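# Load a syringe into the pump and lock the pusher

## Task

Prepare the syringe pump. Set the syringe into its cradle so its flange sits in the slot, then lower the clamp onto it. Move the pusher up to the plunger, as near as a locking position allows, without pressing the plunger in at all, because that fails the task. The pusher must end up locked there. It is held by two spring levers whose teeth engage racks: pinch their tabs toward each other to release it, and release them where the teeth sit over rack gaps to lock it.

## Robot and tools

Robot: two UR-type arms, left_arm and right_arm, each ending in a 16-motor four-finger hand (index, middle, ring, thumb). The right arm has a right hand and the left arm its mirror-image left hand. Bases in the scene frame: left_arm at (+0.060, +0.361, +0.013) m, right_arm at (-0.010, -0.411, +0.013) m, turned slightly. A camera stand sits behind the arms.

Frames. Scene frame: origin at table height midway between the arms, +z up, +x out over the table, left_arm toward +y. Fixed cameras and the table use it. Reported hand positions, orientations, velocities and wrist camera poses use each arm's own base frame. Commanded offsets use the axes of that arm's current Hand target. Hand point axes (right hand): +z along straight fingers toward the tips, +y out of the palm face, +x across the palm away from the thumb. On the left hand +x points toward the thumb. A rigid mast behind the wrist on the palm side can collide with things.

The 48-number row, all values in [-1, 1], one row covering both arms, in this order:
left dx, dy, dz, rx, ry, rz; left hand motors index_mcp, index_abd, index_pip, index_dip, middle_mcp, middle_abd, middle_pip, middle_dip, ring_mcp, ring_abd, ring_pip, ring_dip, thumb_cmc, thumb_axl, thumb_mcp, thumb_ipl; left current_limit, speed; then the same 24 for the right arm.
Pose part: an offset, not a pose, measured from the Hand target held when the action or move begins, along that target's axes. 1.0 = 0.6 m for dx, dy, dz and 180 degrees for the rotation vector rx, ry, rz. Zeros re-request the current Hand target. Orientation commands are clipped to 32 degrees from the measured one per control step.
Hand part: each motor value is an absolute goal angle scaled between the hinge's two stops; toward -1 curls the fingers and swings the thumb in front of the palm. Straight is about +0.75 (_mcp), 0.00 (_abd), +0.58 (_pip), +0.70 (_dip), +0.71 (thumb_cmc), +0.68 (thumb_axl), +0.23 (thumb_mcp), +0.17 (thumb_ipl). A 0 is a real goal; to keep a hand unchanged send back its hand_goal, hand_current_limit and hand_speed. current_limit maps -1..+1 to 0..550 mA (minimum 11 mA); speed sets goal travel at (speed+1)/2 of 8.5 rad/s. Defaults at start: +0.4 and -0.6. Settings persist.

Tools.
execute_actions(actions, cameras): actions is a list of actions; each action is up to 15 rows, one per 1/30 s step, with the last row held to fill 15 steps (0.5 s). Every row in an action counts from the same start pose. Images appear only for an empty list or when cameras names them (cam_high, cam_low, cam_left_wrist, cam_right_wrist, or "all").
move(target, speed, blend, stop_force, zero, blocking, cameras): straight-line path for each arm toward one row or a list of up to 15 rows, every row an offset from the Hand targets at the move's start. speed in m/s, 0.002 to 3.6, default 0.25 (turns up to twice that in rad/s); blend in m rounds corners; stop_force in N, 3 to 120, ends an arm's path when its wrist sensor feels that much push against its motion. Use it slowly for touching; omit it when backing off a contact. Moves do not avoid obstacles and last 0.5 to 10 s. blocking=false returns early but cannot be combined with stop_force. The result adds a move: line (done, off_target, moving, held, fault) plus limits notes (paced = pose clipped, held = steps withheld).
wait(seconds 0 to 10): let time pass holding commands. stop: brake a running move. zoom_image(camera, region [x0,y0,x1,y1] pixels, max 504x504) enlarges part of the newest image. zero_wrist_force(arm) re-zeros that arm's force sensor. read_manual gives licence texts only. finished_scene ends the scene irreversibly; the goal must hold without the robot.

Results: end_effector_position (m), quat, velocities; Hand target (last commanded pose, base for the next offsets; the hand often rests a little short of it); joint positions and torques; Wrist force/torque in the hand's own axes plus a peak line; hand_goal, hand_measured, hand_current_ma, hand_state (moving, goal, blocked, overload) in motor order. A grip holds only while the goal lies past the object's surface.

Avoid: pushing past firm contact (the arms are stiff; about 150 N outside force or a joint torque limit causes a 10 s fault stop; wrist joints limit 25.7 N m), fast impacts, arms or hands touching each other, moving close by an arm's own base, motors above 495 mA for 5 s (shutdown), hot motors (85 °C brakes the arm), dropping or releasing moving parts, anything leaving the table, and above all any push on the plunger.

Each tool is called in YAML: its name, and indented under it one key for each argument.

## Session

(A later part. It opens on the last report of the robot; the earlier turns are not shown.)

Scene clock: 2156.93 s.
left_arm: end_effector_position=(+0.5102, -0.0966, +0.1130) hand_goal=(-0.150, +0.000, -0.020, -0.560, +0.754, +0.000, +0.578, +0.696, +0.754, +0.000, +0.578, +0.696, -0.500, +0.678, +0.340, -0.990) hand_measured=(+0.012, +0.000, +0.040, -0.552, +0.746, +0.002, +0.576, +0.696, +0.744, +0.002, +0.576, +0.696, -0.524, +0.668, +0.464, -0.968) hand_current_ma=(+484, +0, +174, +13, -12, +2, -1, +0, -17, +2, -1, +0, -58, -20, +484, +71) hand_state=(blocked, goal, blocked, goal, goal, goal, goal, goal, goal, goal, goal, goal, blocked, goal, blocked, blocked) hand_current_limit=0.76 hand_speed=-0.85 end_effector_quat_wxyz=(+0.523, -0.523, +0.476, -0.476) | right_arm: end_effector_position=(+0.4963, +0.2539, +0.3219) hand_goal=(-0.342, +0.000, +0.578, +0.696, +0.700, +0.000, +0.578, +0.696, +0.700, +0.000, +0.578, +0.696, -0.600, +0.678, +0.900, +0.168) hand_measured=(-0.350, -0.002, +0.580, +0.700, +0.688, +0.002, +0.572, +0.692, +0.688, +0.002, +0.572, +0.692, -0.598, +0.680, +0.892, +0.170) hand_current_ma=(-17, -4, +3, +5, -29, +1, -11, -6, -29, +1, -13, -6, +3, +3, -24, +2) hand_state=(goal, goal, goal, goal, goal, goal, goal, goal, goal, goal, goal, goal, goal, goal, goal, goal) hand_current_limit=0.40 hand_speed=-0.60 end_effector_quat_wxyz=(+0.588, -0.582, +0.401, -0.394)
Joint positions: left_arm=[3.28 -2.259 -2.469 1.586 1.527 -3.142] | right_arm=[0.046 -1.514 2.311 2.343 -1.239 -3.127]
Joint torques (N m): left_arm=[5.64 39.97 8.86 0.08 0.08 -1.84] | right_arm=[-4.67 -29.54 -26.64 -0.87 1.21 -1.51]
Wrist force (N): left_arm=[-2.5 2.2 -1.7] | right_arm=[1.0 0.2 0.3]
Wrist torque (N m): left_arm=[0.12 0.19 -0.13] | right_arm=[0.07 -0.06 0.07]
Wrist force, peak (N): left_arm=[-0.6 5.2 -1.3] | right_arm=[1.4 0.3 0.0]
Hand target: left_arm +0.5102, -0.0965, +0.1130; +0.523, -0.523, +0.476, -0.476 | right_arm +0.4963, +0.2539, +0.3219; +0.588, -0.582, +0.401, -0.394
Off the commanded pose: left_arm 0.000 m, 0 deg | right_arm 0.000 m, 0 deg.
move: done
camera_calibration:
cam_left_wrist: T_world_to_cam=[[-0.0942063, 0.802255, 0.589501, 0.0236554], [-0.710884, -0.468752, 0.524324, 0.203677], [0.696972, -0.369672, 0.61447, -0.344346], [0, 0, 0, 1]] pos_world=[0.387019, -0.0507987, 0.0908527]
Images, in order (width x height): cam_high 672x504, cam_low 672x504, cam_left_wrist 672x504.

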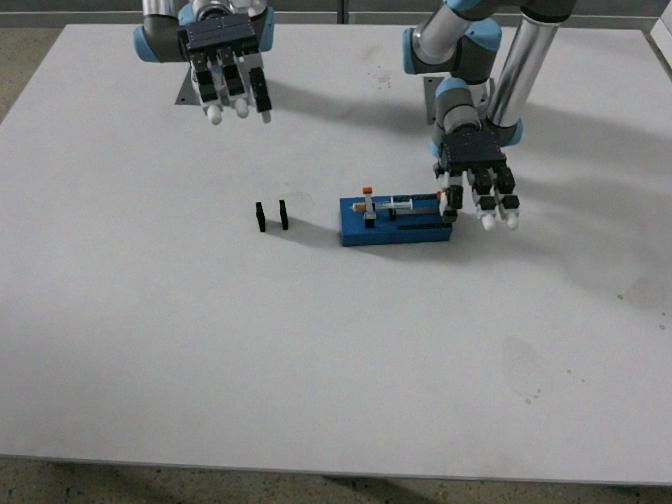

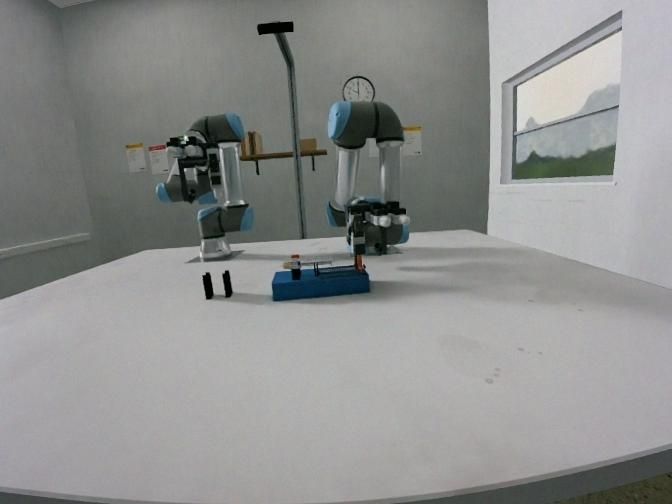

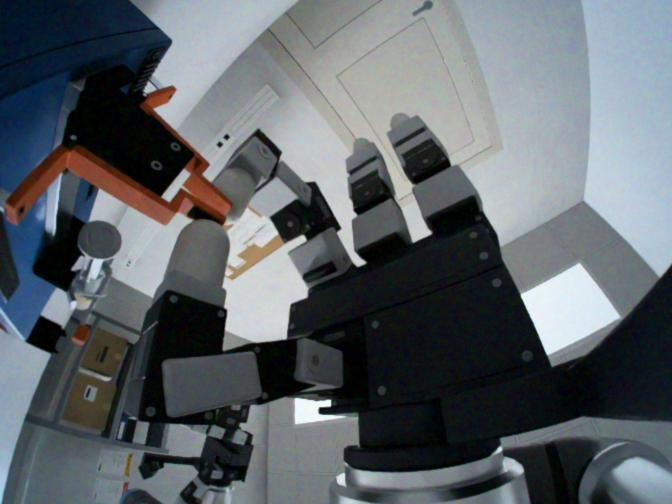

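move:
  target:
    - [0.0083,0,-0.0008,0,0,0,-0.15,0,-0.02,-0.56,0.754,0,0.577,0.696,0.754,0,0.577,0.696,-0.50,0.678,0.34,-0.99,0.76,-0.85,0,0,0,0,0,0,-0.342,0,0.577,0.696,0.7,0,0.577,0.696,0.7,0,0.577,0.696,-0.6,0.678,0.9,0.168,0.4,-0.6]
  speed: 0.01
  cameras: ["cam_high","cam_low","cam_left_wrist"]

zoom_image:
  camera: "cam_left_wrist"
  region: [0, 0, 300, 300]

zoom_image:
  camera: "cam_low"
  region: [320, 225, 380, 285]

Scene clock: 2179.63 s.
left_arm: end_effector_position=(+0.5103, -0.1015, +0.1130) hand_goal=(-0.150, +0.000, -0.020, -0.560, +0.754, +0.000, +0.578, +0.696, +0.754, +0.000, +0.578, +0.696, -0.500, +0.678, +0.340, -0.990) hand_measured=(-0.076, +0.014, +0.008, -0.564, +0.746, +0.002, +0.576, +0.696, +0.744, +0.002, +0.576, +0.696, -0.512, +0.670, +0.432, -0.980) hand_current_ma=(+248, +21, +69, -7, -12, +2, -1, +0, -17, +2, -1, +0, -23, -15, +427, +28) hand_state=(blocked, goal, blocked, goal, goal, goal, goal, goal, goal, goal, goal, goal, goal, goal, blocked, goal) hand_current_limit=0.76 hand_speed=-0.85 end_effector_quat_wxyz=(+0.523, -0.523, +0.476, -0.476) | right_arm: end_effector_position=(+0.4963, +0.2539, +0.3219) hand_goal=(-0.342, +0.000, +0.578, +0.696, +0.700, +0.000, +0.578, +0.696, +0.700, +0.000, +0.578, +0.696, -0.600, +0.678, +0.900, +0.168) hand_measured=(-0.350, -0.002, +0.580, +0.700, +0.688, +0.002, +0.572, +0.692, +0.688, +0.002, +0.572, +0.692, -0.598, +0.680, +0.892, +0.170) hand_current_ma=(-17, -4, +3, +5, -29, +1, -11, -6, -29, +1, -13, -6, +3, +3, -24, +2) hand_state=(goal, goal, goal, goal, goal, goal, goal, goal, goal, goal, goal, goal, goal, goal, goal, goal) hand_current_limit=0.40 hand_speed=-0.60 end_effector_quat_wxyz=(+0.588, -0.582, +0.401, -0.394)
Joint positions: left_arm=[3.262 -2.259 -2.465 1.581 1.545 -3.142] | right_arm=[0.046 -1.514 2.311 2.343 -1.239 -3.127]
Joint torques (N m): left_arm=[14.82 39.67 4.76 0.77 -1.36 -1.28] | right_arm=[-4.52 -29.14 -25.78 -0.92 1.15 -1.56]
Wrist force (N): left_arm=[2.6 -1.1 -2.9] | right_arm=[0.9 -0.1 -0.2]
Wrist torque (N m): left_arm=[-0.10 -0.05 -0.09] | right_arm=[0.08 -0.04 0.06]
Wrist force, peak (N): left_arm=[2.8 -0.1 -3.7] | right_arm=[1.4 0.1 0.1]
Hand target: left_arm +0.5102, -0.1015, +0.1130; +0.523, -0.523, +0.476, -0.476 | right_arm +0.4963, +0.2539, +0.3219; +0.588, -0.582, +0.401, -0.394
Off the commanded pose: left_arm 0.000 m, 0 deg | right_arm 0.000 m, 0 deg.
move: done
camera_calibration:
cam_left_wrist: T_world_to_cam=[[-0.0942772, 0.802275, 0.589463, 0.0276984], [-0.710849, -0.468787, 0.52434, 0.201317], [0.696997, -0.369586, 0.614492, -0.346202], [0, 0, 0, 1]] pos_world=[0.387019, -0.0557985, 0.0908529]
Images, in order (width x height): cam_high 672x504, cam_low 672x504, cam_left_wrist 672x504.

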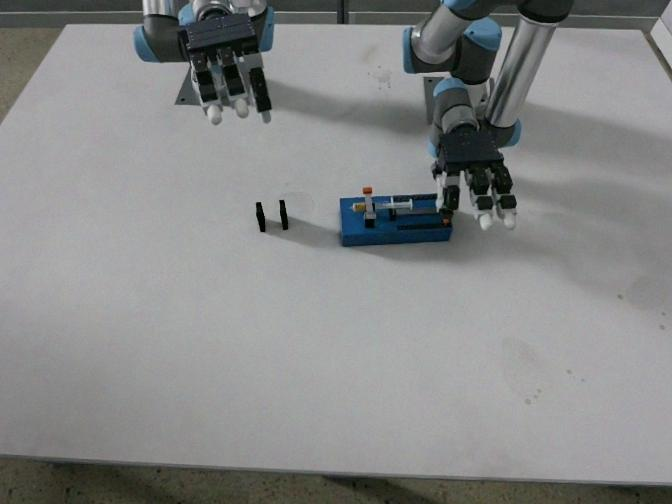

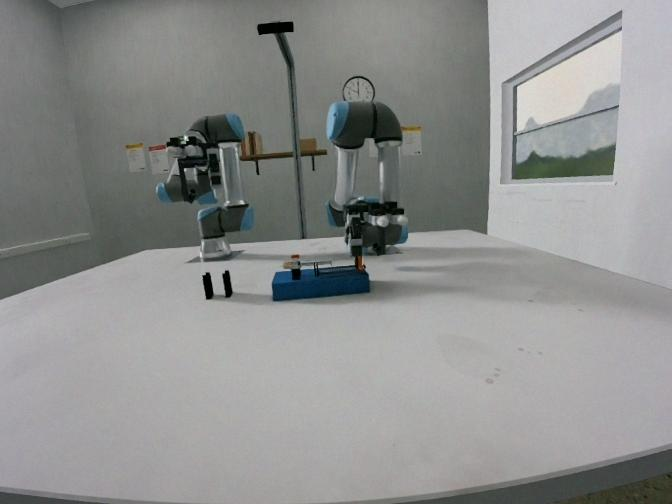

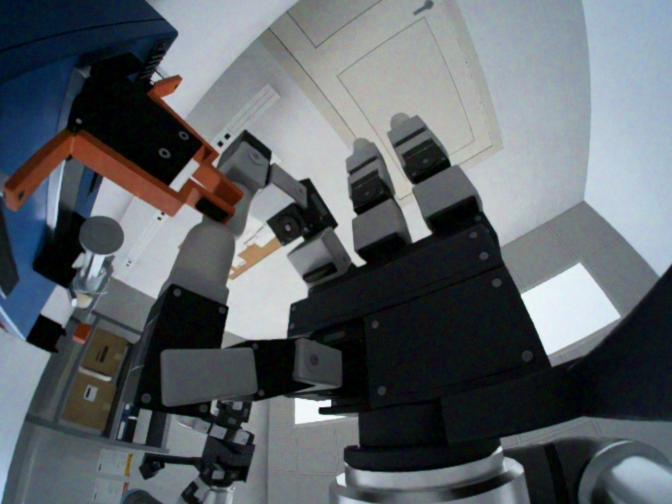

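Scaled by 1.680 from the camera's 672x504 image, which has a finer 960x720 frame.

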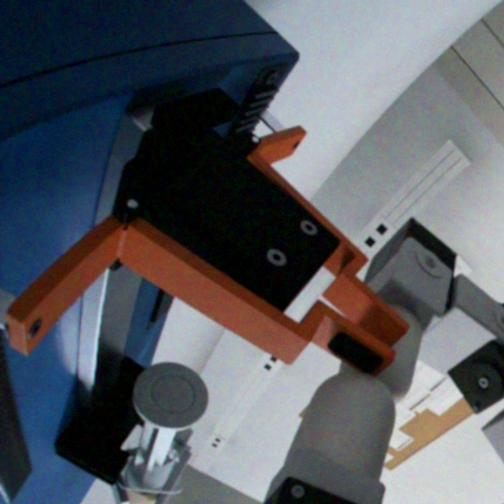

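Scaled by 8.400 from the camera's 672x504 image, which has a finer 960x720 frame.

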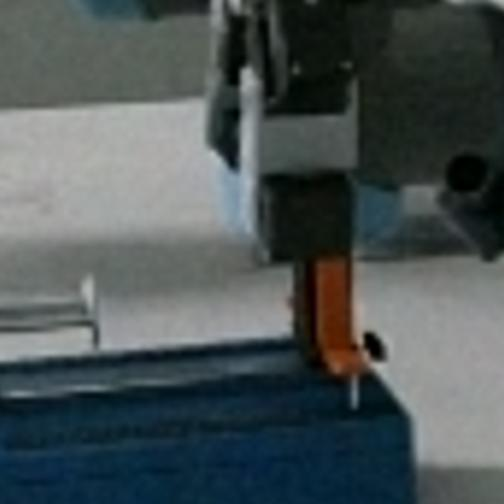

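move:
  target:
    - [0,0,0,0,0,0,0.12,0,0.0146,-0.526,0.754,0,0.577,0.696,0.754,0,0.577,0.696,-0.50,0.678,0.63,-0.985,0.6,-0.7,0,0,0,0,0,0,-0.342,0,0.577,0.696,0.7,0,0.577,0.696,0.7,0,0.577,0.696,-0.6,0.678,0.9,0.168,0.4,-0.6]
    - [-0.0174,0,0.0020,0,0,0,0.12,0,0.0146,-0.526,0.754,0,0.577,0.696,0.754,0,0.577,0.696,-0.50,0.678,0.63,-0.985,0.6,-0.7,0,0,0,0,0,0,-0.342,0,0.577,0.696,0.7,0,0.577,0.696,0.7,0,0.577,0.696,-0.6,0.678,0.9,0.168,0.4,-0.6]
  speed: 0.04
  cameras: ["cam_high","cam_low","cam_left_wrist"]

zoom_image:
  camera: "cam_left_wrist"
  region: [0, 0, 300, 300]

zoom_image:
  camera: "cam_low"
  region: [340, 225, 380, 285]

zoom_image:
  camera: "cam_high"
  region: [420, 170, 470, 240]

Scene clock: 2192.13 s.
left_arm: end_effector_position=(+0.5104, -0.0910, +0.1130) hand_goal=(+0.120, +0.000, +0.014, -0.526, +0.754, +0.000, +0.578, +0.696, +0.754, +0.000, +0.578, +0.696, -0.500, +0.678, +0.630, -0.984) hand_measured=(+0.104, +0.002, +0.010, -0.528, +0.746, +0.002, +0.576, +0.696, +0.744, +0.002, +0.576, +0.696, -0.498, +0.680, +0.626, -0.982) hand_current_ma=(-34, +3, -4, -2, -12, +2, -1, +0, -17, +2, -1, +0, +2, +3, -7, +1) hand_state=(goal, goal, goal, goal, goal, goal, goal, goal, goal, goal, goal, goal, goal, goal, goal, goal) hand_current_limit=0.60 hand_speed=-0.70 end_effector_quat_wxyz=(+0.523, -0.523, +0.476, -0.476) end_effector_velocity=(+0.000, -0.001, +0.001) end_effector_angular_velocity=(+0.000, -0.002, +0.003) | right_arm: end_effector_position=(+0.4963, +0.2539, +0.3219) hand_goal=(-0.342, +0.000, +0.578, +0.696, +0.700, +0.000, +0.578, +0.696, +0.700, +0.000, +0.578, +0.696, -0.600, +0.678, +0.900, +0.168) hand_measured=(-0.350, -0.002, +0.580, +0.700, +0.688, +0.002, +0.572, +0.692, +0.688, +0.002, +0.572, +0.692, -0.598, +0.680, +0.892, +0.170) hand_current_ma=(-17, -4, +3, +5, -29, +1, -11, -6, -29, +1, -13, -6, +3, +3, -24, +2) hand_state=(goal, goal, goal, goal, goal, goal, goal, goal, goal, goal, goal, goal, goal, goal, goal, goal) hand_current_limit=0.40 hand_speed=-0.60 end_effector_quat_wxyz=(+0.588, -0.582, +0.401, -0.394)
Joint positions: left_arm=[3.301 -2.259 -2.474 1.591 1.505 -3.142] | right_arm=[0.046 -1.514 2.311 2.343 -1.239 -3.127]
Joint velocities: left_arm=[-0.004 0.001 0 0 0.008 0] | right_arm=[within noise]
Joint torques (N m): left_arm=[-8.13 23.95 4.82 1.88 2.56 1.93] | right_arm=[-4.15 -29.47 -24.96 -0.97 1.1 -1.52]
Wrist force (N): left_arm=[-0.6 0.1 -0.1] | right_arm=[1.4 0.1 0.1]
Wrist torque (N m): left_arm=[-0.04 0.04 -0.10] | right_arm=[0.07 -0.12 0.10]
Wrist force, peak (N): left_arm=[6.0 -5.9 -1.0] | right_arm=[1.4 0.4 0.5]
Hand target: left_arm +0.5104, -0.0910, +0.1130; +0.523, -0.523, +0.476, -0.476 | right_arm +0.4963, +0.2539, +0.3219; +0.588, -0.582, +0.401, -0.394
Off the commanded pose: left_arm 0.000 m, 0 deg | right_arm 0.000 m, 0 deg.
move: done
camera_calibration:
cam_left_wrist: T_world_to_cam=[[-0.0940872, 0.802268, 0.589503, 0.0191263], [-0.710924, -0.468664, 0.524348, 0.206391], [0.696946, -0.369758, 0.614447, -0.342337], [0, 0, 0, 1]] pos_world=[0.387118, -0.0451986, 0.0908527]
Images, in order (width x height): cam_high 672x504, cam_low 672x504, cam_left_wrist 672x504.

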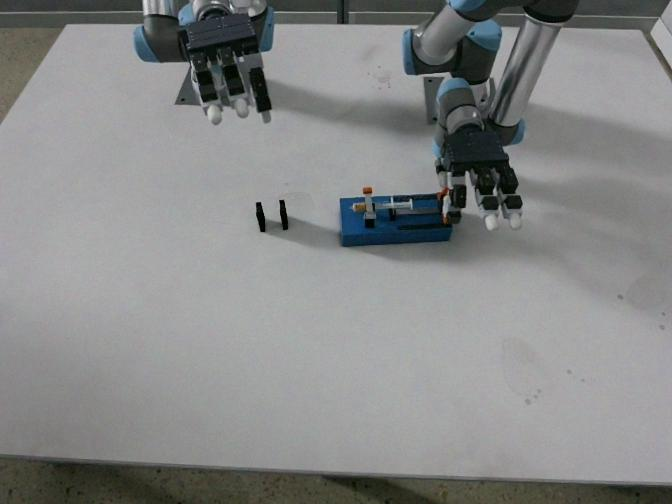

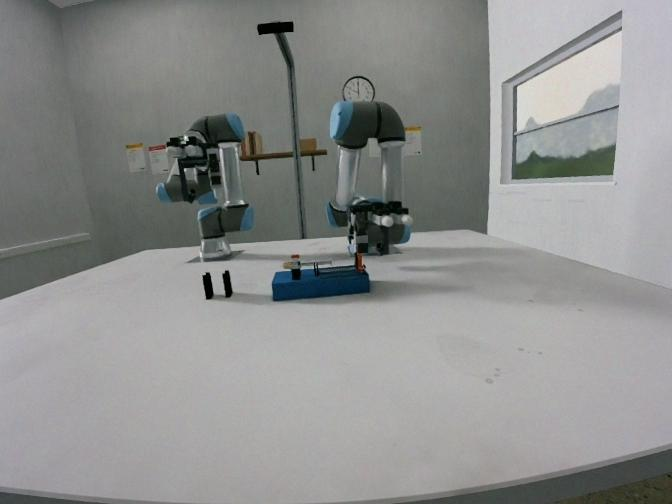

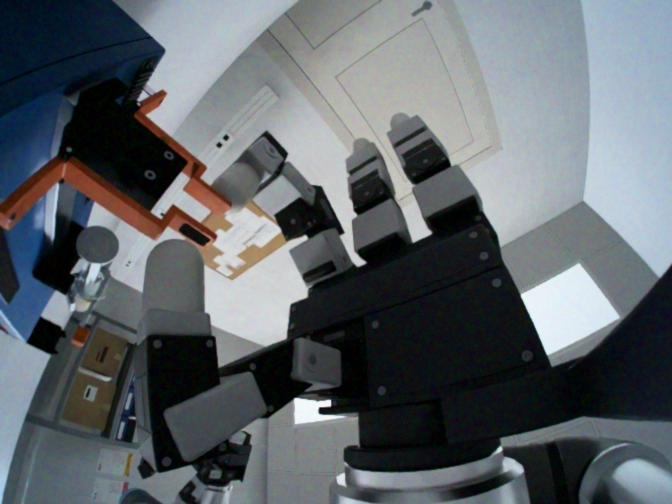

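Scaled by 1.680 from the camera's 672x504 image, which has a finer 960x720 frame.

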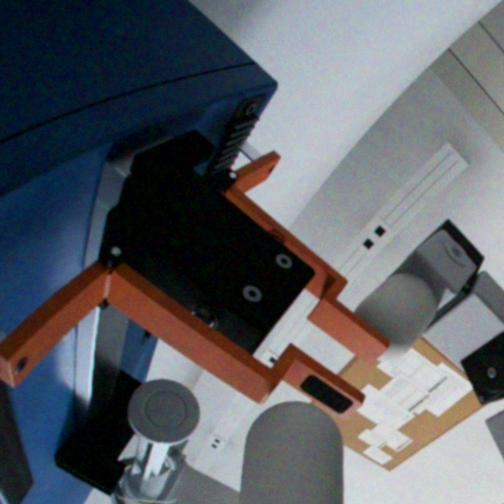

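Scaled by 8.400 from the camera's 672x504 image, which has a finer 960x720 frame.

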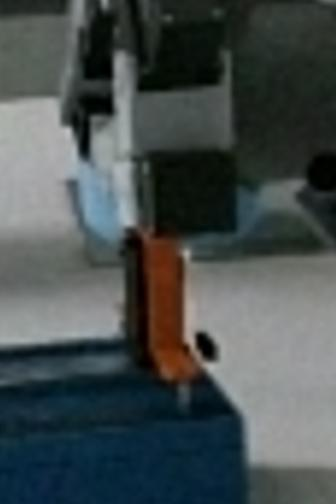

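Scaled by 7.200 from the camera's 672x504 image, which has a finer 960x720 frame.

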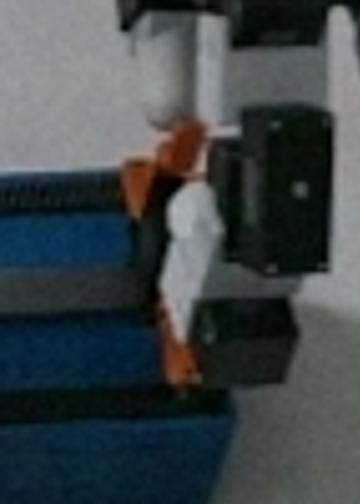

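move:
  target:
    - [0,0,0,0,0,0,0.04,0,0.0146,-0.526,0.754,0,0.577,0.696,0.754,0,0.577,0.696,-0.55,0.678,0.54,-0.985,0.6,-0.8,0,0,0,0,0,0,-0.342,0,0.577,0.696,0.7,0,0.577,0.696,0.7,0,0.577,0.696,-0.6,0.678,0.9,0.168,0.4,-0.6]
    - [0,0,0,0,0,0,-0.15,0,-0.04,-0.58,0.754,0,0.577,0.696,0.754,0,0.577,0.696,-0.55,0.678,0.34,-0.99,0.76,-0.8,0,0,0,0,0,0,-0.342,0,0.577,0.696,0.7,0,0.577,0.696,0.7,0,0.577,0.696,-0.6,0.678,0.9,0.168,0.4,-0.6]
    - [0,0,-0.0058,0,0,0,-0.15,0,-0.04,-0.58,0.754,0,0.577,0.696,0.754,0,0.577,0.696,-0.55,0.678,0.30,-0.99,0.76,-0.8,0,0,0,0,0,0,-0.342,0,0.577,0.696,0.7,0,0.577,0.696,0.7,0,0.577,0.696,-0.6,0.678,0.9,0.168,0.4,-0.6]
  speed: 0.01
  cameras: ["cam_high","cam_low","cam_left_wrist"]

zoom_image:
  camera: "cam_left_wrist"
  region: [0, 0, 300, 300]

zoom_image:
  camera: "cam_low"
  region: [340, 225, 380, 285]

zoom_image:
  camera: "cam_high"
  region: [420, 170, 470, 240]

Scene clock: 2204.10 s.
left_arm: end_effector_position=(+0.5070, -0.0913, +0.1130) hand_goal=(-0.150, +0.000, -0.040, -0.580, +0.754, +0.000, +0.578, +0.696, +0.754, +0.000, +0.578, +0.696, -0.550, +0.678, +0.300, -0.990) hand_measured=(+0.042, +0.002, +0.024, -0.566, +0.746, +0.002, +0.576, +0.696, +0.744, +0.002, +0.576, +0.696, -0.550, +0.680, +0.422, -0.972) hand_current_ma=(+484, +2, +189, +26, -12, +2, -1, +0, -17, +2, -1, +0, +0, +2, +484, +56) hand_state=(blocked, goal, blocked, goal, goal, goal, goal, goal, goal, goal, goal, goal, goal, goal, blocked, goal) hand_current_limit=0.76 hand_speed=-0.80 end_effector_quat_wxyz=(+0.523, -0.523, +0.476, -0.476) | right_arm: end_effector_position=(+0.4963, +0.2539, +0.3219) hand_goal=(-0.342, +0.000, +0.578, +0.696, +0.700, +0.000, +0.578, +0.696, +0.700, +0.000, +0.578, +0.696, -0.600, +0.678, +0.900, +0.168) hand_measured=(-0.350, -0.002, +0.580, +0.700, +0.688, +0.002, +0.572, +0.692, +0.688, +0.002, +0.572, +0.692, -0.598, +0.680, +0.892, +0.170) hand_current_ma=(-17, -4, +3, +5, -29, +1, -11, -6, -29, +1, -13, -6, +3, +3, -24, +2) hand_state=(goal, goal, goal, goal, goal, goal, goal, goal, goal, goal, goal, goal, goal, goal, goal, goal) hand_current_limit=0.40 hand_speed=-0.60 end_effector_quat_wxyz=(+0.588, -0.582, +0.401, -0.394)
Joint positions: left_arm=[3.302 -2.26 -2.483 1.6 1.505 -3.142] | right_arm=[0.046 -1.514 2.311 2.343 -1.239 -3.127]
Joint torques (N m): left_arm=[8.74 24.59 10.54 -0.39 -1.85 -1.61] | right_arm=[-3.39 -28.89 -25.12 -1.01 1.09 -1.39]
Wrist force (N): left_arm=[-0.7 1.6 2.2] | right_arm=[0.9 0.1 -0.2]
Wrist torque (N m): left_arm=[-0.01 -0.04 -0.08] | right_arm=[0.10 -0.05 0.06]
Wrist force, peak (N): left_arm=[-1.2 2.8 3.8] | right_arm=[1.4 0.0 0.5]
Hand target: left_arm +0.5070, -0.0913, +0.1130; +0.523, -0.523, +0.476, -0.476 | right_arm +0.4963, +0.2539, +0.3219; +0.588, -0.582, +0.401, -0.394
Off the commanded pose: left_arm 0.000 m, 0 deg | right_arm 0.000 m, 0 deg.
move: done
camera_calibration:
cam_left_wrist: T_world_to_cam=[[-0.0941642, 0.802283, 0.58947, 0.0191604], [-0.710889, -0.468705, 0.524359, 0.20377], [0.696972, -0.369672, 0.61447, -0.340124], [0, 0, 0, 1]] pos_world=[0.383719, -0.0455985, 0.0908529]
Images, in order (width x height): cam_high 672x504, cam_low 672x504, cam_left_wrist 672x504.

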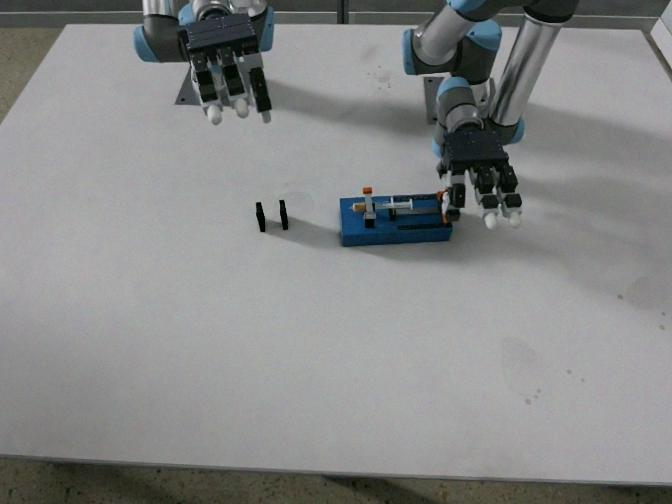

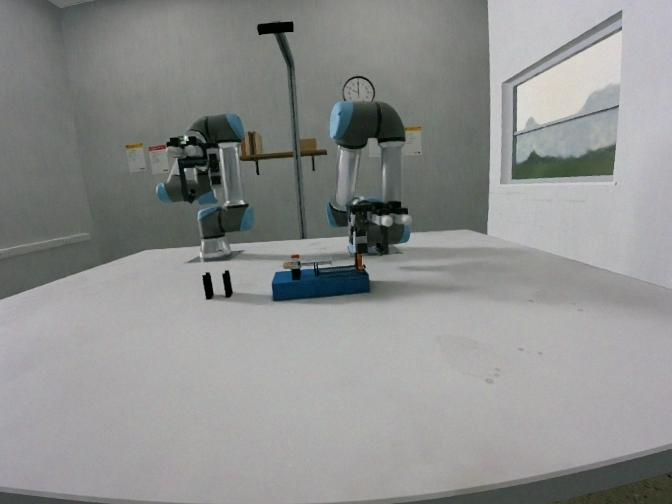

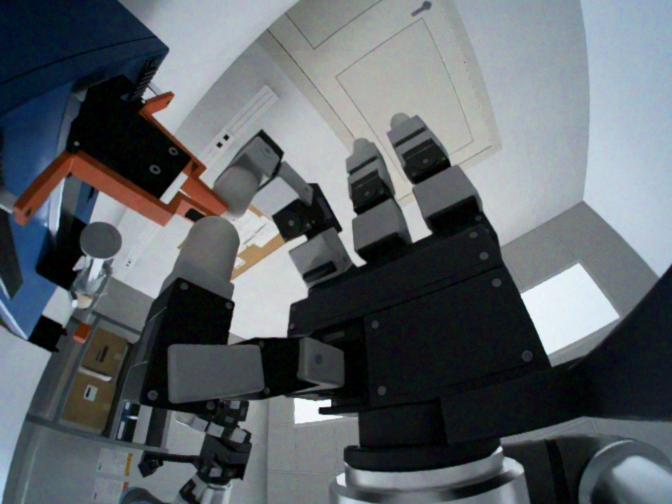

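Scaled by 1.680 from the camera's 672x504 image, which has a finer 960x720 frame.

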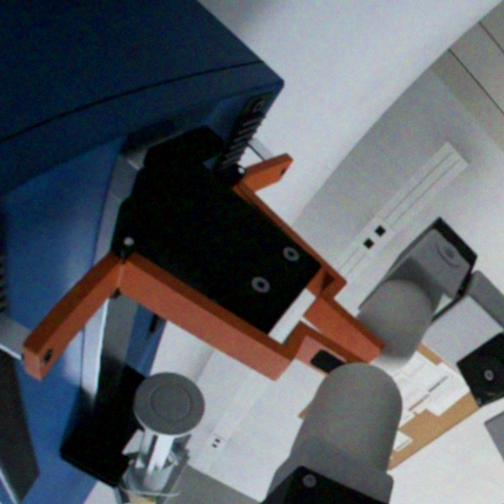

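Scaled by 8.400 from the camera's 672x504 image, which has a finer 960x720 frame.

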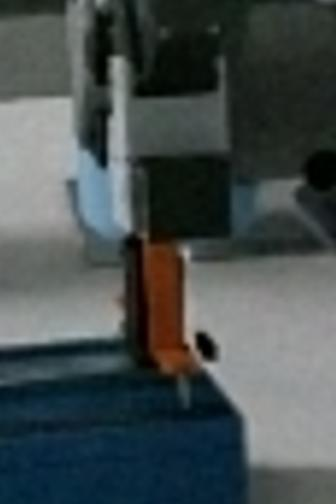

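Scaled by 7.200 from the camera's 672x504 image, which has a finer 960x720 frame.

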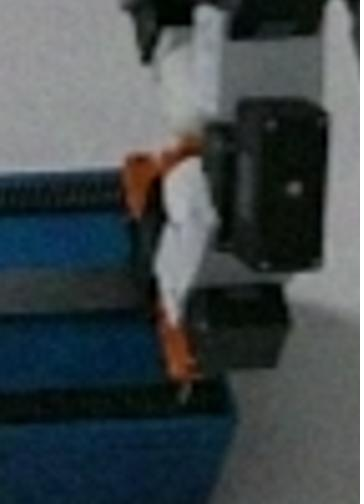

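zoom_image:
  camera: "cam_low"
  region: [350, 258, 374, 282]

zoom_image:
  camera: "cam_left_wrist"
  region: [0, 140, 80, 240]

zoom_image:
  camera: "cam_left_wrist"
  region: [120, 50, 190, 120]

zoom_image:
  camera: "cam_high"
  region: [430, 185, 455, 235]

Scaled by 21.000 from the camera's 672x504 image, which has a finer 960x720 frame.

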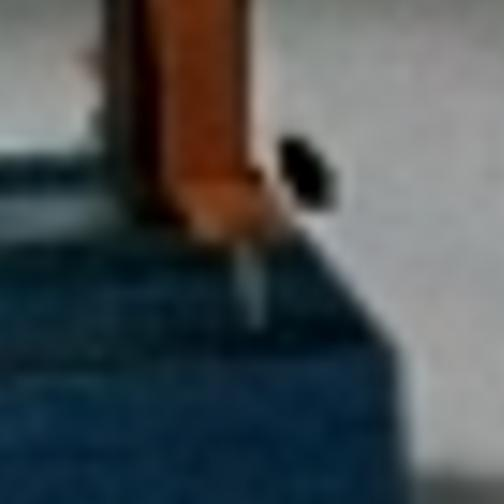

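Scaled by 5.040 from the camera's 672x504 image, which has a finer 960x720 frame.

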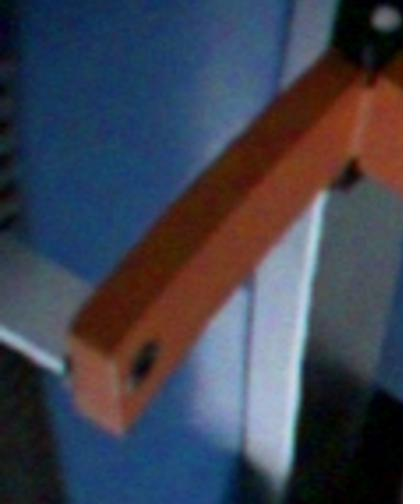

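Scaled by 7.200 from the camera's 672x504 image, which has a finer 960x720 frame.

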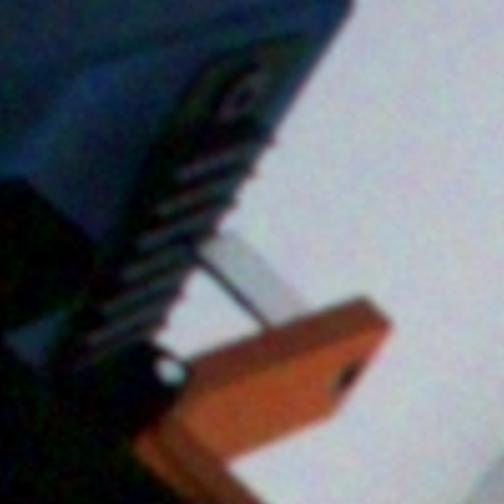

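Scaled by 10.080 from the camera's 672x504 image, which has a finer 960x720 frame.

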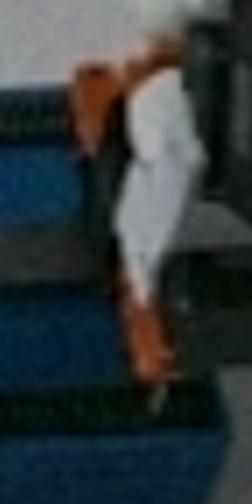

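move:
  target:
    - [0,0,0.0056,0,0,0,0.16,0,0.0146,-0.526,0.754,0,0.577,0.696,0.754,0,0.577,0.696,-0.55,0.678,0.63,-0.985,0.6,-0.8,0,0,0,0,0,0,-0.342,0,0.577,0.696,0.7,0,0.577,0.696,0.7,0,0.577,0.696,-0.6,0.678,0.9,0.168,0.4,-0.6]
    - [0,-0.05,0.0056,0,0,0,0.16,0,0.0146,-0.526,0.754,0,0.577,0.696,0.754,0,0.577,0.696,-0.55,0.678,0.63,-0.985,0.6,-0.7,0,0,0,0,0,0,-0.342,0,0.577,0.696,0.7,0,0.577,0.696,0.7,0,0.577,0.696,-0.6,0.678,0.9,0.168,0.4,-0.6]
    - [0,-0.05,0.0056,0,0,0,0.315,0,-0.264,-0.472,0.754,0,0.577,0.696,0.754,0,0.577,0.696,-0.55,0.678,0.68,-0.985,0.6,-0.5,0,0,0,0,0,0,-0.342,0,0.577,0.696,0.7,0,0.577,0.696,0.7,0,0.577,0.696,-0.6,0.678,0.9,0.168,0.4,-0.6]
    - [0,0.0167,0.0056,0,0,0,0.315,0,-0.264,-0.472,0.754,0,0.577,0.696,0.754,0,0.577,0.696,-0.55,0.678,0.68,-0.985,0.6,-0.5,0,0,0,0,0,0,-0.342,0,0.577,0.696,0.7,0,0.577,0.696,0.7,0,0.577,0.696,-0.6,0.678,0.9,0.168,0.4,-0.6]
  speed: 0.05
  cameras: ["cam_high","cam_low","cam_left_wrist"]

zoom_image:
  camera: "cam_left_wrist"
  region: [0, 0, 300, 300]

zoom_image:
  camera: "cam_low"
  region: [340, 225, 380, 285]

zoom_image:
  camera: "cam_high"
  region: [420, 170, 470, 240]

Scene clock: 2246.90 s.
left_arm: end_effector_position=(+0.5104, -0.0910, +0.1031) hand_goal=(+0.316, +0.000, -0.264, -0.472, +0.754, +0.000, +0.578, +0.696, +0.754, +0.000, +0.578, +0.696, -0.550, +0.678, +0.680, -0.984) hand_measured=(+0.298, +0.002, -0.260, -0.474, +0.746, +0.002, +0.576, +0.696, +0.744, +0.002, +0.576, +0.696, -0.550, +0.680, +0.676, -0.986) hand_current_ma=(-38, +2, +4, -2, -12, +2, -1, +0, -17, +2, -1, +0, +0, +2, -8, -1) hand_state=(goal, goal, goal, goal, goal, goal, goal, goal, goal, goal, goal, goal, goal, goal, goal, goal) hand_current_limit=0.60 hand_speed=-0.50 end_effector_quat_wxyz=(+0.523, -0.523, +0.476, -0.476) | right_arm: end_effector_position=(+0.4963, +0.2539, +0.3219) hand_goal=(-0.342, +0.000, +0.578, +0.696, +0.700, +0.000, +0.578, +0.696, +0.700, +0.000, +0.578, +0.696, -0.600, +0.678, +0.900, +0.168) hand_measured=(-0.350, -0.002, +0.580, +0.700, +0.688, +0.002, +0.572, +0.692, +0.688, +0.002, +0.572, +0.692, -0.598, +0.680, +0.892, +0.170) hand_current_ma=(-17, -4, +3, +5, -29, +1, -11, -6, -29, +1, -13, -6, +3, +3, -24, +2) hand_state=(goal, goal, goal, goal, goal, goal, goal, goal, goal, goal, goal, goal, goal, goal, goal, goal) hand_current_limit=0.40 hand_speed=-0.60 end_effector_quat_wxyz=(+0.588, -0.582, +0.401, -0.394)
Joint positions: left_arm=[3.301 -2.297 -2.467 1.622 1.506 -3.142] | right_arm=[0.046 -1.514 2.311 2.343 -1.239 -3.127]
Joint torques (N m): left_arm=[-5.65 26.37 -9.22 0.05 2.36 1.15] | right_arm=[-3.67 -28.38 -25 -1.15 1.08 -1.46]
Wrist force (N): left_arm=[-0.6 0.3 0.2] | right_arm=[1.2 0.0 0.2]
Wrist torque (N m): left_arm=[-0.05 0.05 -0.10] | right_arm=[0.07 -0.08 0.08]
Wrist force, peak (N): left_arm=[-1.0 -3.8 -1.5] | right_arm=[1.7 0.4 0.2]
Hand target: left_arm +0.5103, -0.0910, +0.1030; +0.523, -0.523, +0.476, -0.476 | right_arm +0.4963, +0.2539, +0.3219; +0.588, -0.582, +0.401, -0.394
Off the commanded pose: left_arm 0.000 m, 0 deg | right_arm 0.000 m, 0 deg.
move: done
camera_calibration:
cam_left_wrist: T_world_to_cam=[[-0.0943461, 0.80222, 0.589527, 0.025059], [-0.710958, -0.468811, 0.524171, 0.211603], [0.696877, -0.369676, 0.614575, -0.336234], [0, 0, 0, 1]] pos_world=[0.387118, -0.0451989, 0.0809523]
Images, in order (width x height): cam_high 672x504, cam_low 672x504, cam_left_wrist 672x504.

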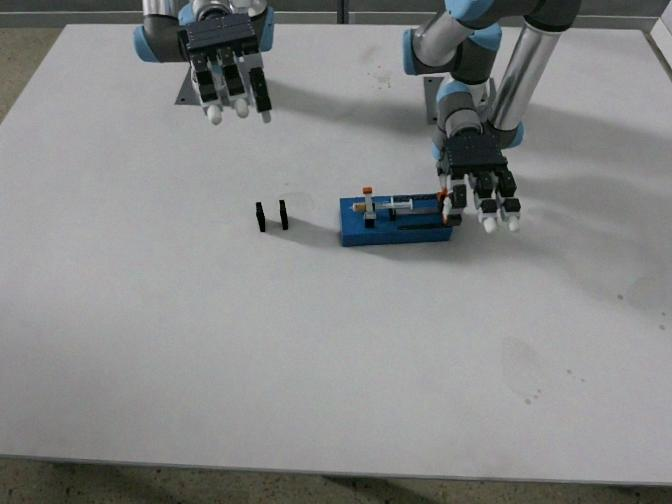

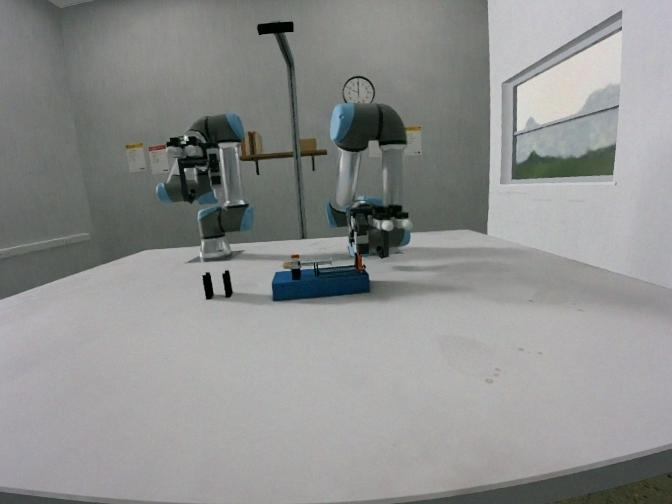

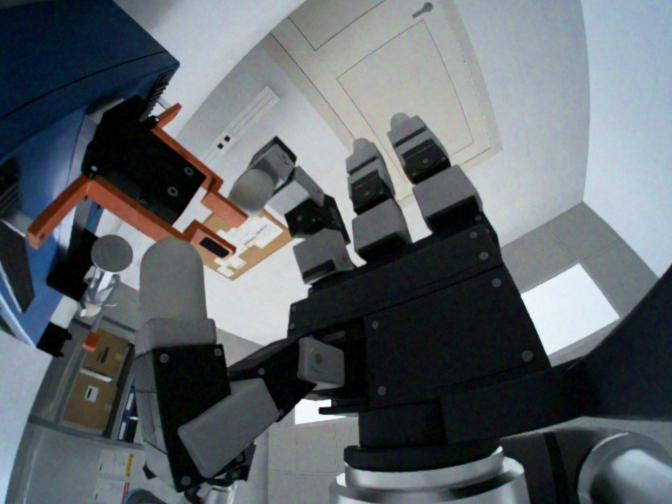

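Scaled by 1.680 from the camera's 672x504 image, which has a finer 960x720 frame.

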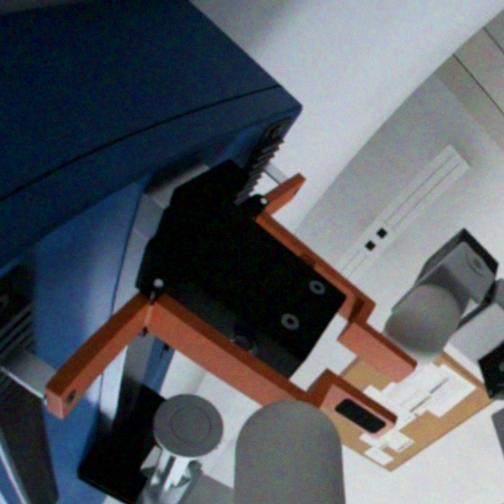

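Scaled by 8.400 from the camera's 672x504 image, which has a finer 960x720 frame.

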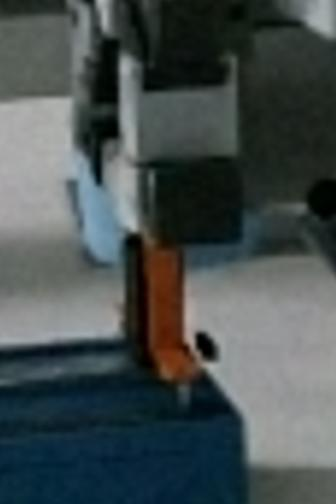

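Scaled by 7.200 from the camera's 672x504 image, which has a finer 960x720 frame.

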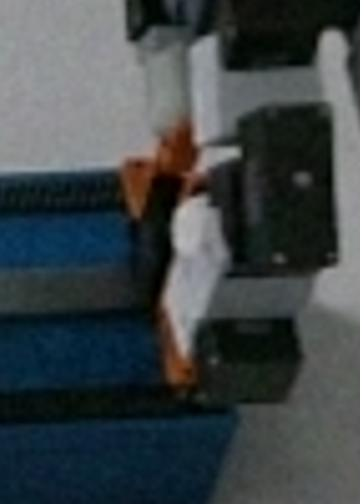

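move:
  target:
    - [0,0,0,0,0,0,0.20,0,-0.264,-0.472,0.754,0,0.577,0.696,0.754,0,0.577,0.696,-0.55,0.678,0.60,-0.985,0.6,-0.8,0,0,0,0,0,0,-0.342,0,0.577,0.696,0.7,0,0.577,0.696,0.7,0,0.577,0.696,-0.6,0.678,0.9,0.168,0.4,-0.6]
    - [0,0,0,0,0,0,-0.05,0,-0.31,-0.51,0.754,0,0.577,0.696,0.754,0,0.577,0.696,-0.55,0.678,0.38,-0.99,0.76,-0.8,0,0,0,0,0,0,-0.342,0,0.577,0.696,0.7,0,0.577,0.696,0.7,0,0.577,0.696,-0.6,0.678,0.9,0.168,0.4,-0.6]
  speed: 0.01
  cameras: ["cam_high","cam_low","cam_left_wrist"]

zoom_image:
  camera: "cam_left_wrist"
  region: [0, 0, 300, 300]

zoom_image:
  camera: "cam_low"
  region: [350, 258, 374, 282]

zoom_image:
  camera: "cam_left_wrist"
  region: [130, 60, 200, 130]

zoom_image:
  camera: "cam_left_wrist"
  region: [0, 160, 70, 260]

Scene clock: 2252.80 s.
left_arm: end_effector_position=(+0.5103, -0.0910, +0.1030) hand_goal=(-0.050, +0.000, -0.310, -0.510, +0.754, +0.000, +0.578, +0.696, +0.754, +0.000, +0.578, +0.696, -0.550, +0.678, +0.380, -0.990) hand_measured=(+0.140, +0.002, -0.260, -0.488, +0.746, +0.002, +0.576, +0.696, +0.744, +0.002, +0.576, +0.696, -0.550, +0.680, +0.614, -0.964) hand_current_ma=(+484, +2, +137, +48, -12, +2, -1, +0, -17, +2, -1, +0, +0, +2, +484, +84) hand_state=(blocked, goal, blocked, blocked, goal, goal, goal, goal, goal, goal, goal, goal, goal, goal, blocked, blocked) hand_current_limit=0.76 hand_speed=-0.80 end_effector_quat_wxyz=(+0.523, -0.523, +0.476, -0.476) | right_arm: end_effector_position=(+0.4963, +0.2539, +0.3219) hand_goal=(-0.342, +0.000, +0.578, +0.696, +0.700, +0.000, +0.578, +0.696, +0.700, +0.000, +0.578, +0.696, -0.600, +0.678, +0.900, +0.168) hand_measured=(-0.350, -0.002, +0.580, +0.700, +0.688, +0.002, +0.572, +0.692, +0.688, +0.002, +0.572, +0.692, -0.598, +0.680, +0.892, +0.170) hand_current_ma=(-17, -4, +3, +5, -29, +1, -11, -6, -29, +1, -13, -6, +3, +3, -24, +2) hand_state=(goal, goal, goal, goal, goal, goal, goal, goal, goal, goal, goal, goal, goal, goal, goal, goal) hand_current_limit=0.40 hand_speed=-0.60 end_effector_quat_wxyz=(+0.588, -0.582, +0.401, -0.394)
Joint positions: left_arm=[3.301 -2.297 -2.468 1.622 1.506 -3.142] | right_arm=[0.046 -1.514 2.311 2.343 -1.239 -3.127]
Joint torques (N m): left_arm=[-5.46 26.4 -3.53 3.15 2.46 -2.11] | right_arm=[-3.68 -28.64 -25.04 -1.24 1 -1.44]
Wrist force (N): left_arm=[-0.9 3.8 -0.1] | right_arm=[1.1 0.0 0.2]
Wrist torque (N m): left_arm=[0.10 0.04 -0.08] | right_arm=[0.06 -0.08 0.07]
Wrist force, peak (N): left_arm=[-1.1 4.2 -2.3] | right_arm=[1.4 0.4 0.0]
Hand target: left_arm +0.5103, -0.0910, +0.1030; +0.523, -0.523, +0.476, -0.476 | right_arm +0.4963, +0.2539, +0.3219; +0.588, -0.582, +0.401, -0.394
Off the commanded pose: left_arm 0.000 m, 0 deg | right_arm 0.000 m, 0 deg.
move: done
camera_calibration:
cam_left_wrist: T_world_to_cam=[[-0.0941642, 0.802283, 0.58947, 0.0251252], [-0.710889, -0.468705, 0.524359, 0.2115], [0.696972, -0.369672, 0.61447, -0.336168], [0, 0, 0, 1]] pos_world=[0.387019, -0.0452985, 0.0808529]
Images, in order (width x height): cam_high 672x504, cam_low 672x504, cam_left_wrist 672x504.

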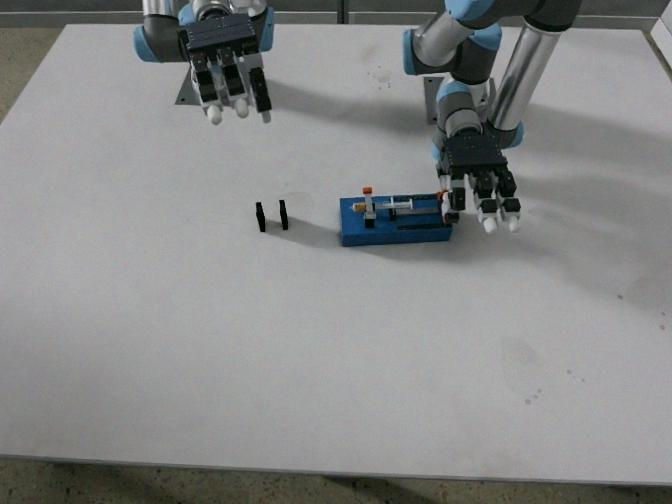

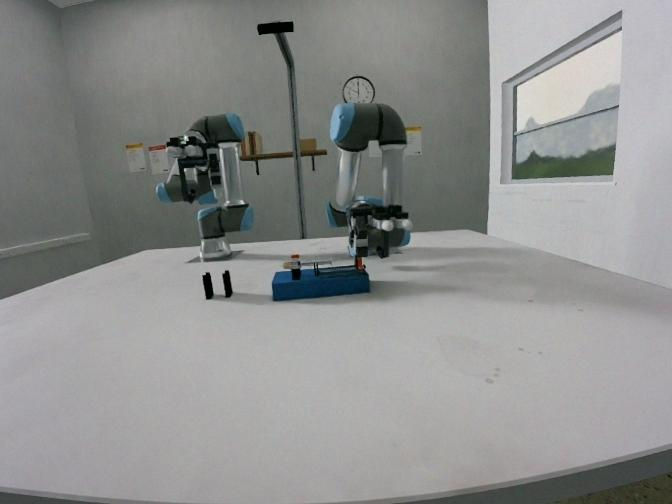

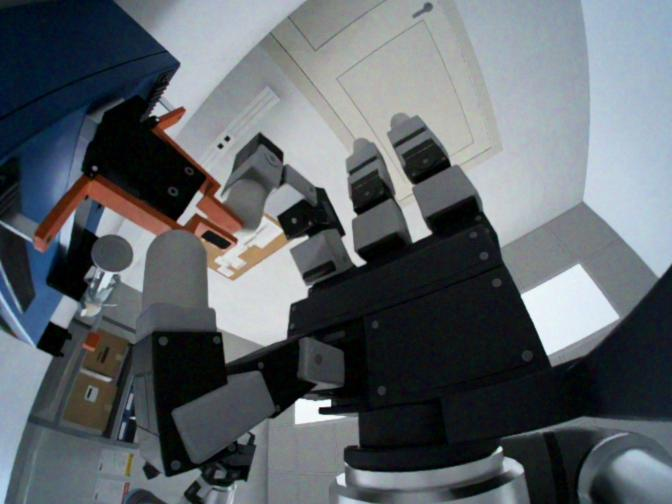

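Scaled by 1.680 from the camera's 672x504 image, which has a finer 960x720 frame.

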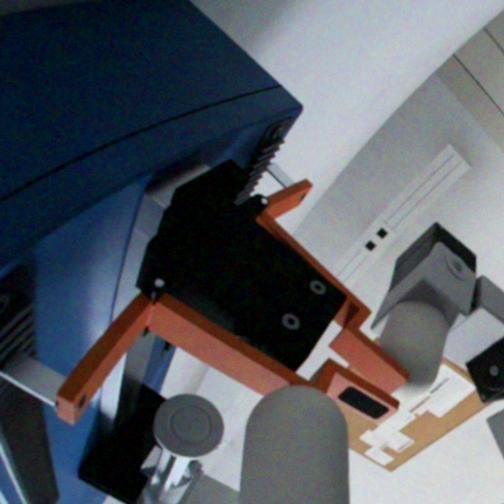

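Scaled by 21.000 from the camera's 672x504 image, which has a finer 960x720 frame.

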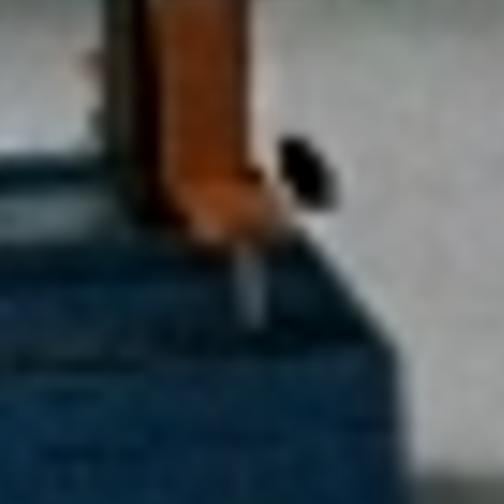

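Scaled by 7.200 from the camera's 672x504 image, which has a finer 960x720 frame.

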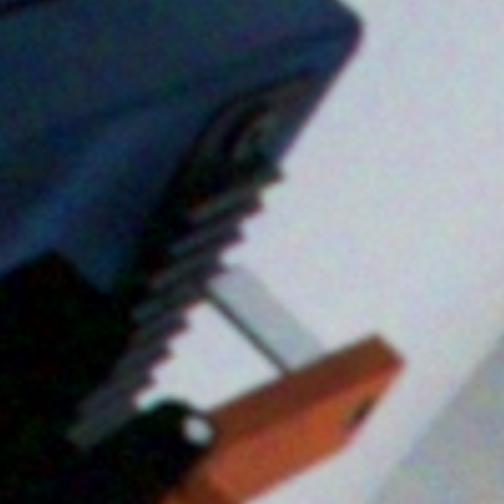

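Scaled by 5.040 from the camera's 672x504 image, which has a finer 960x720 frame.

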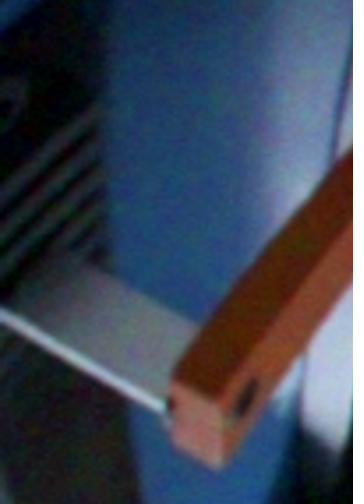

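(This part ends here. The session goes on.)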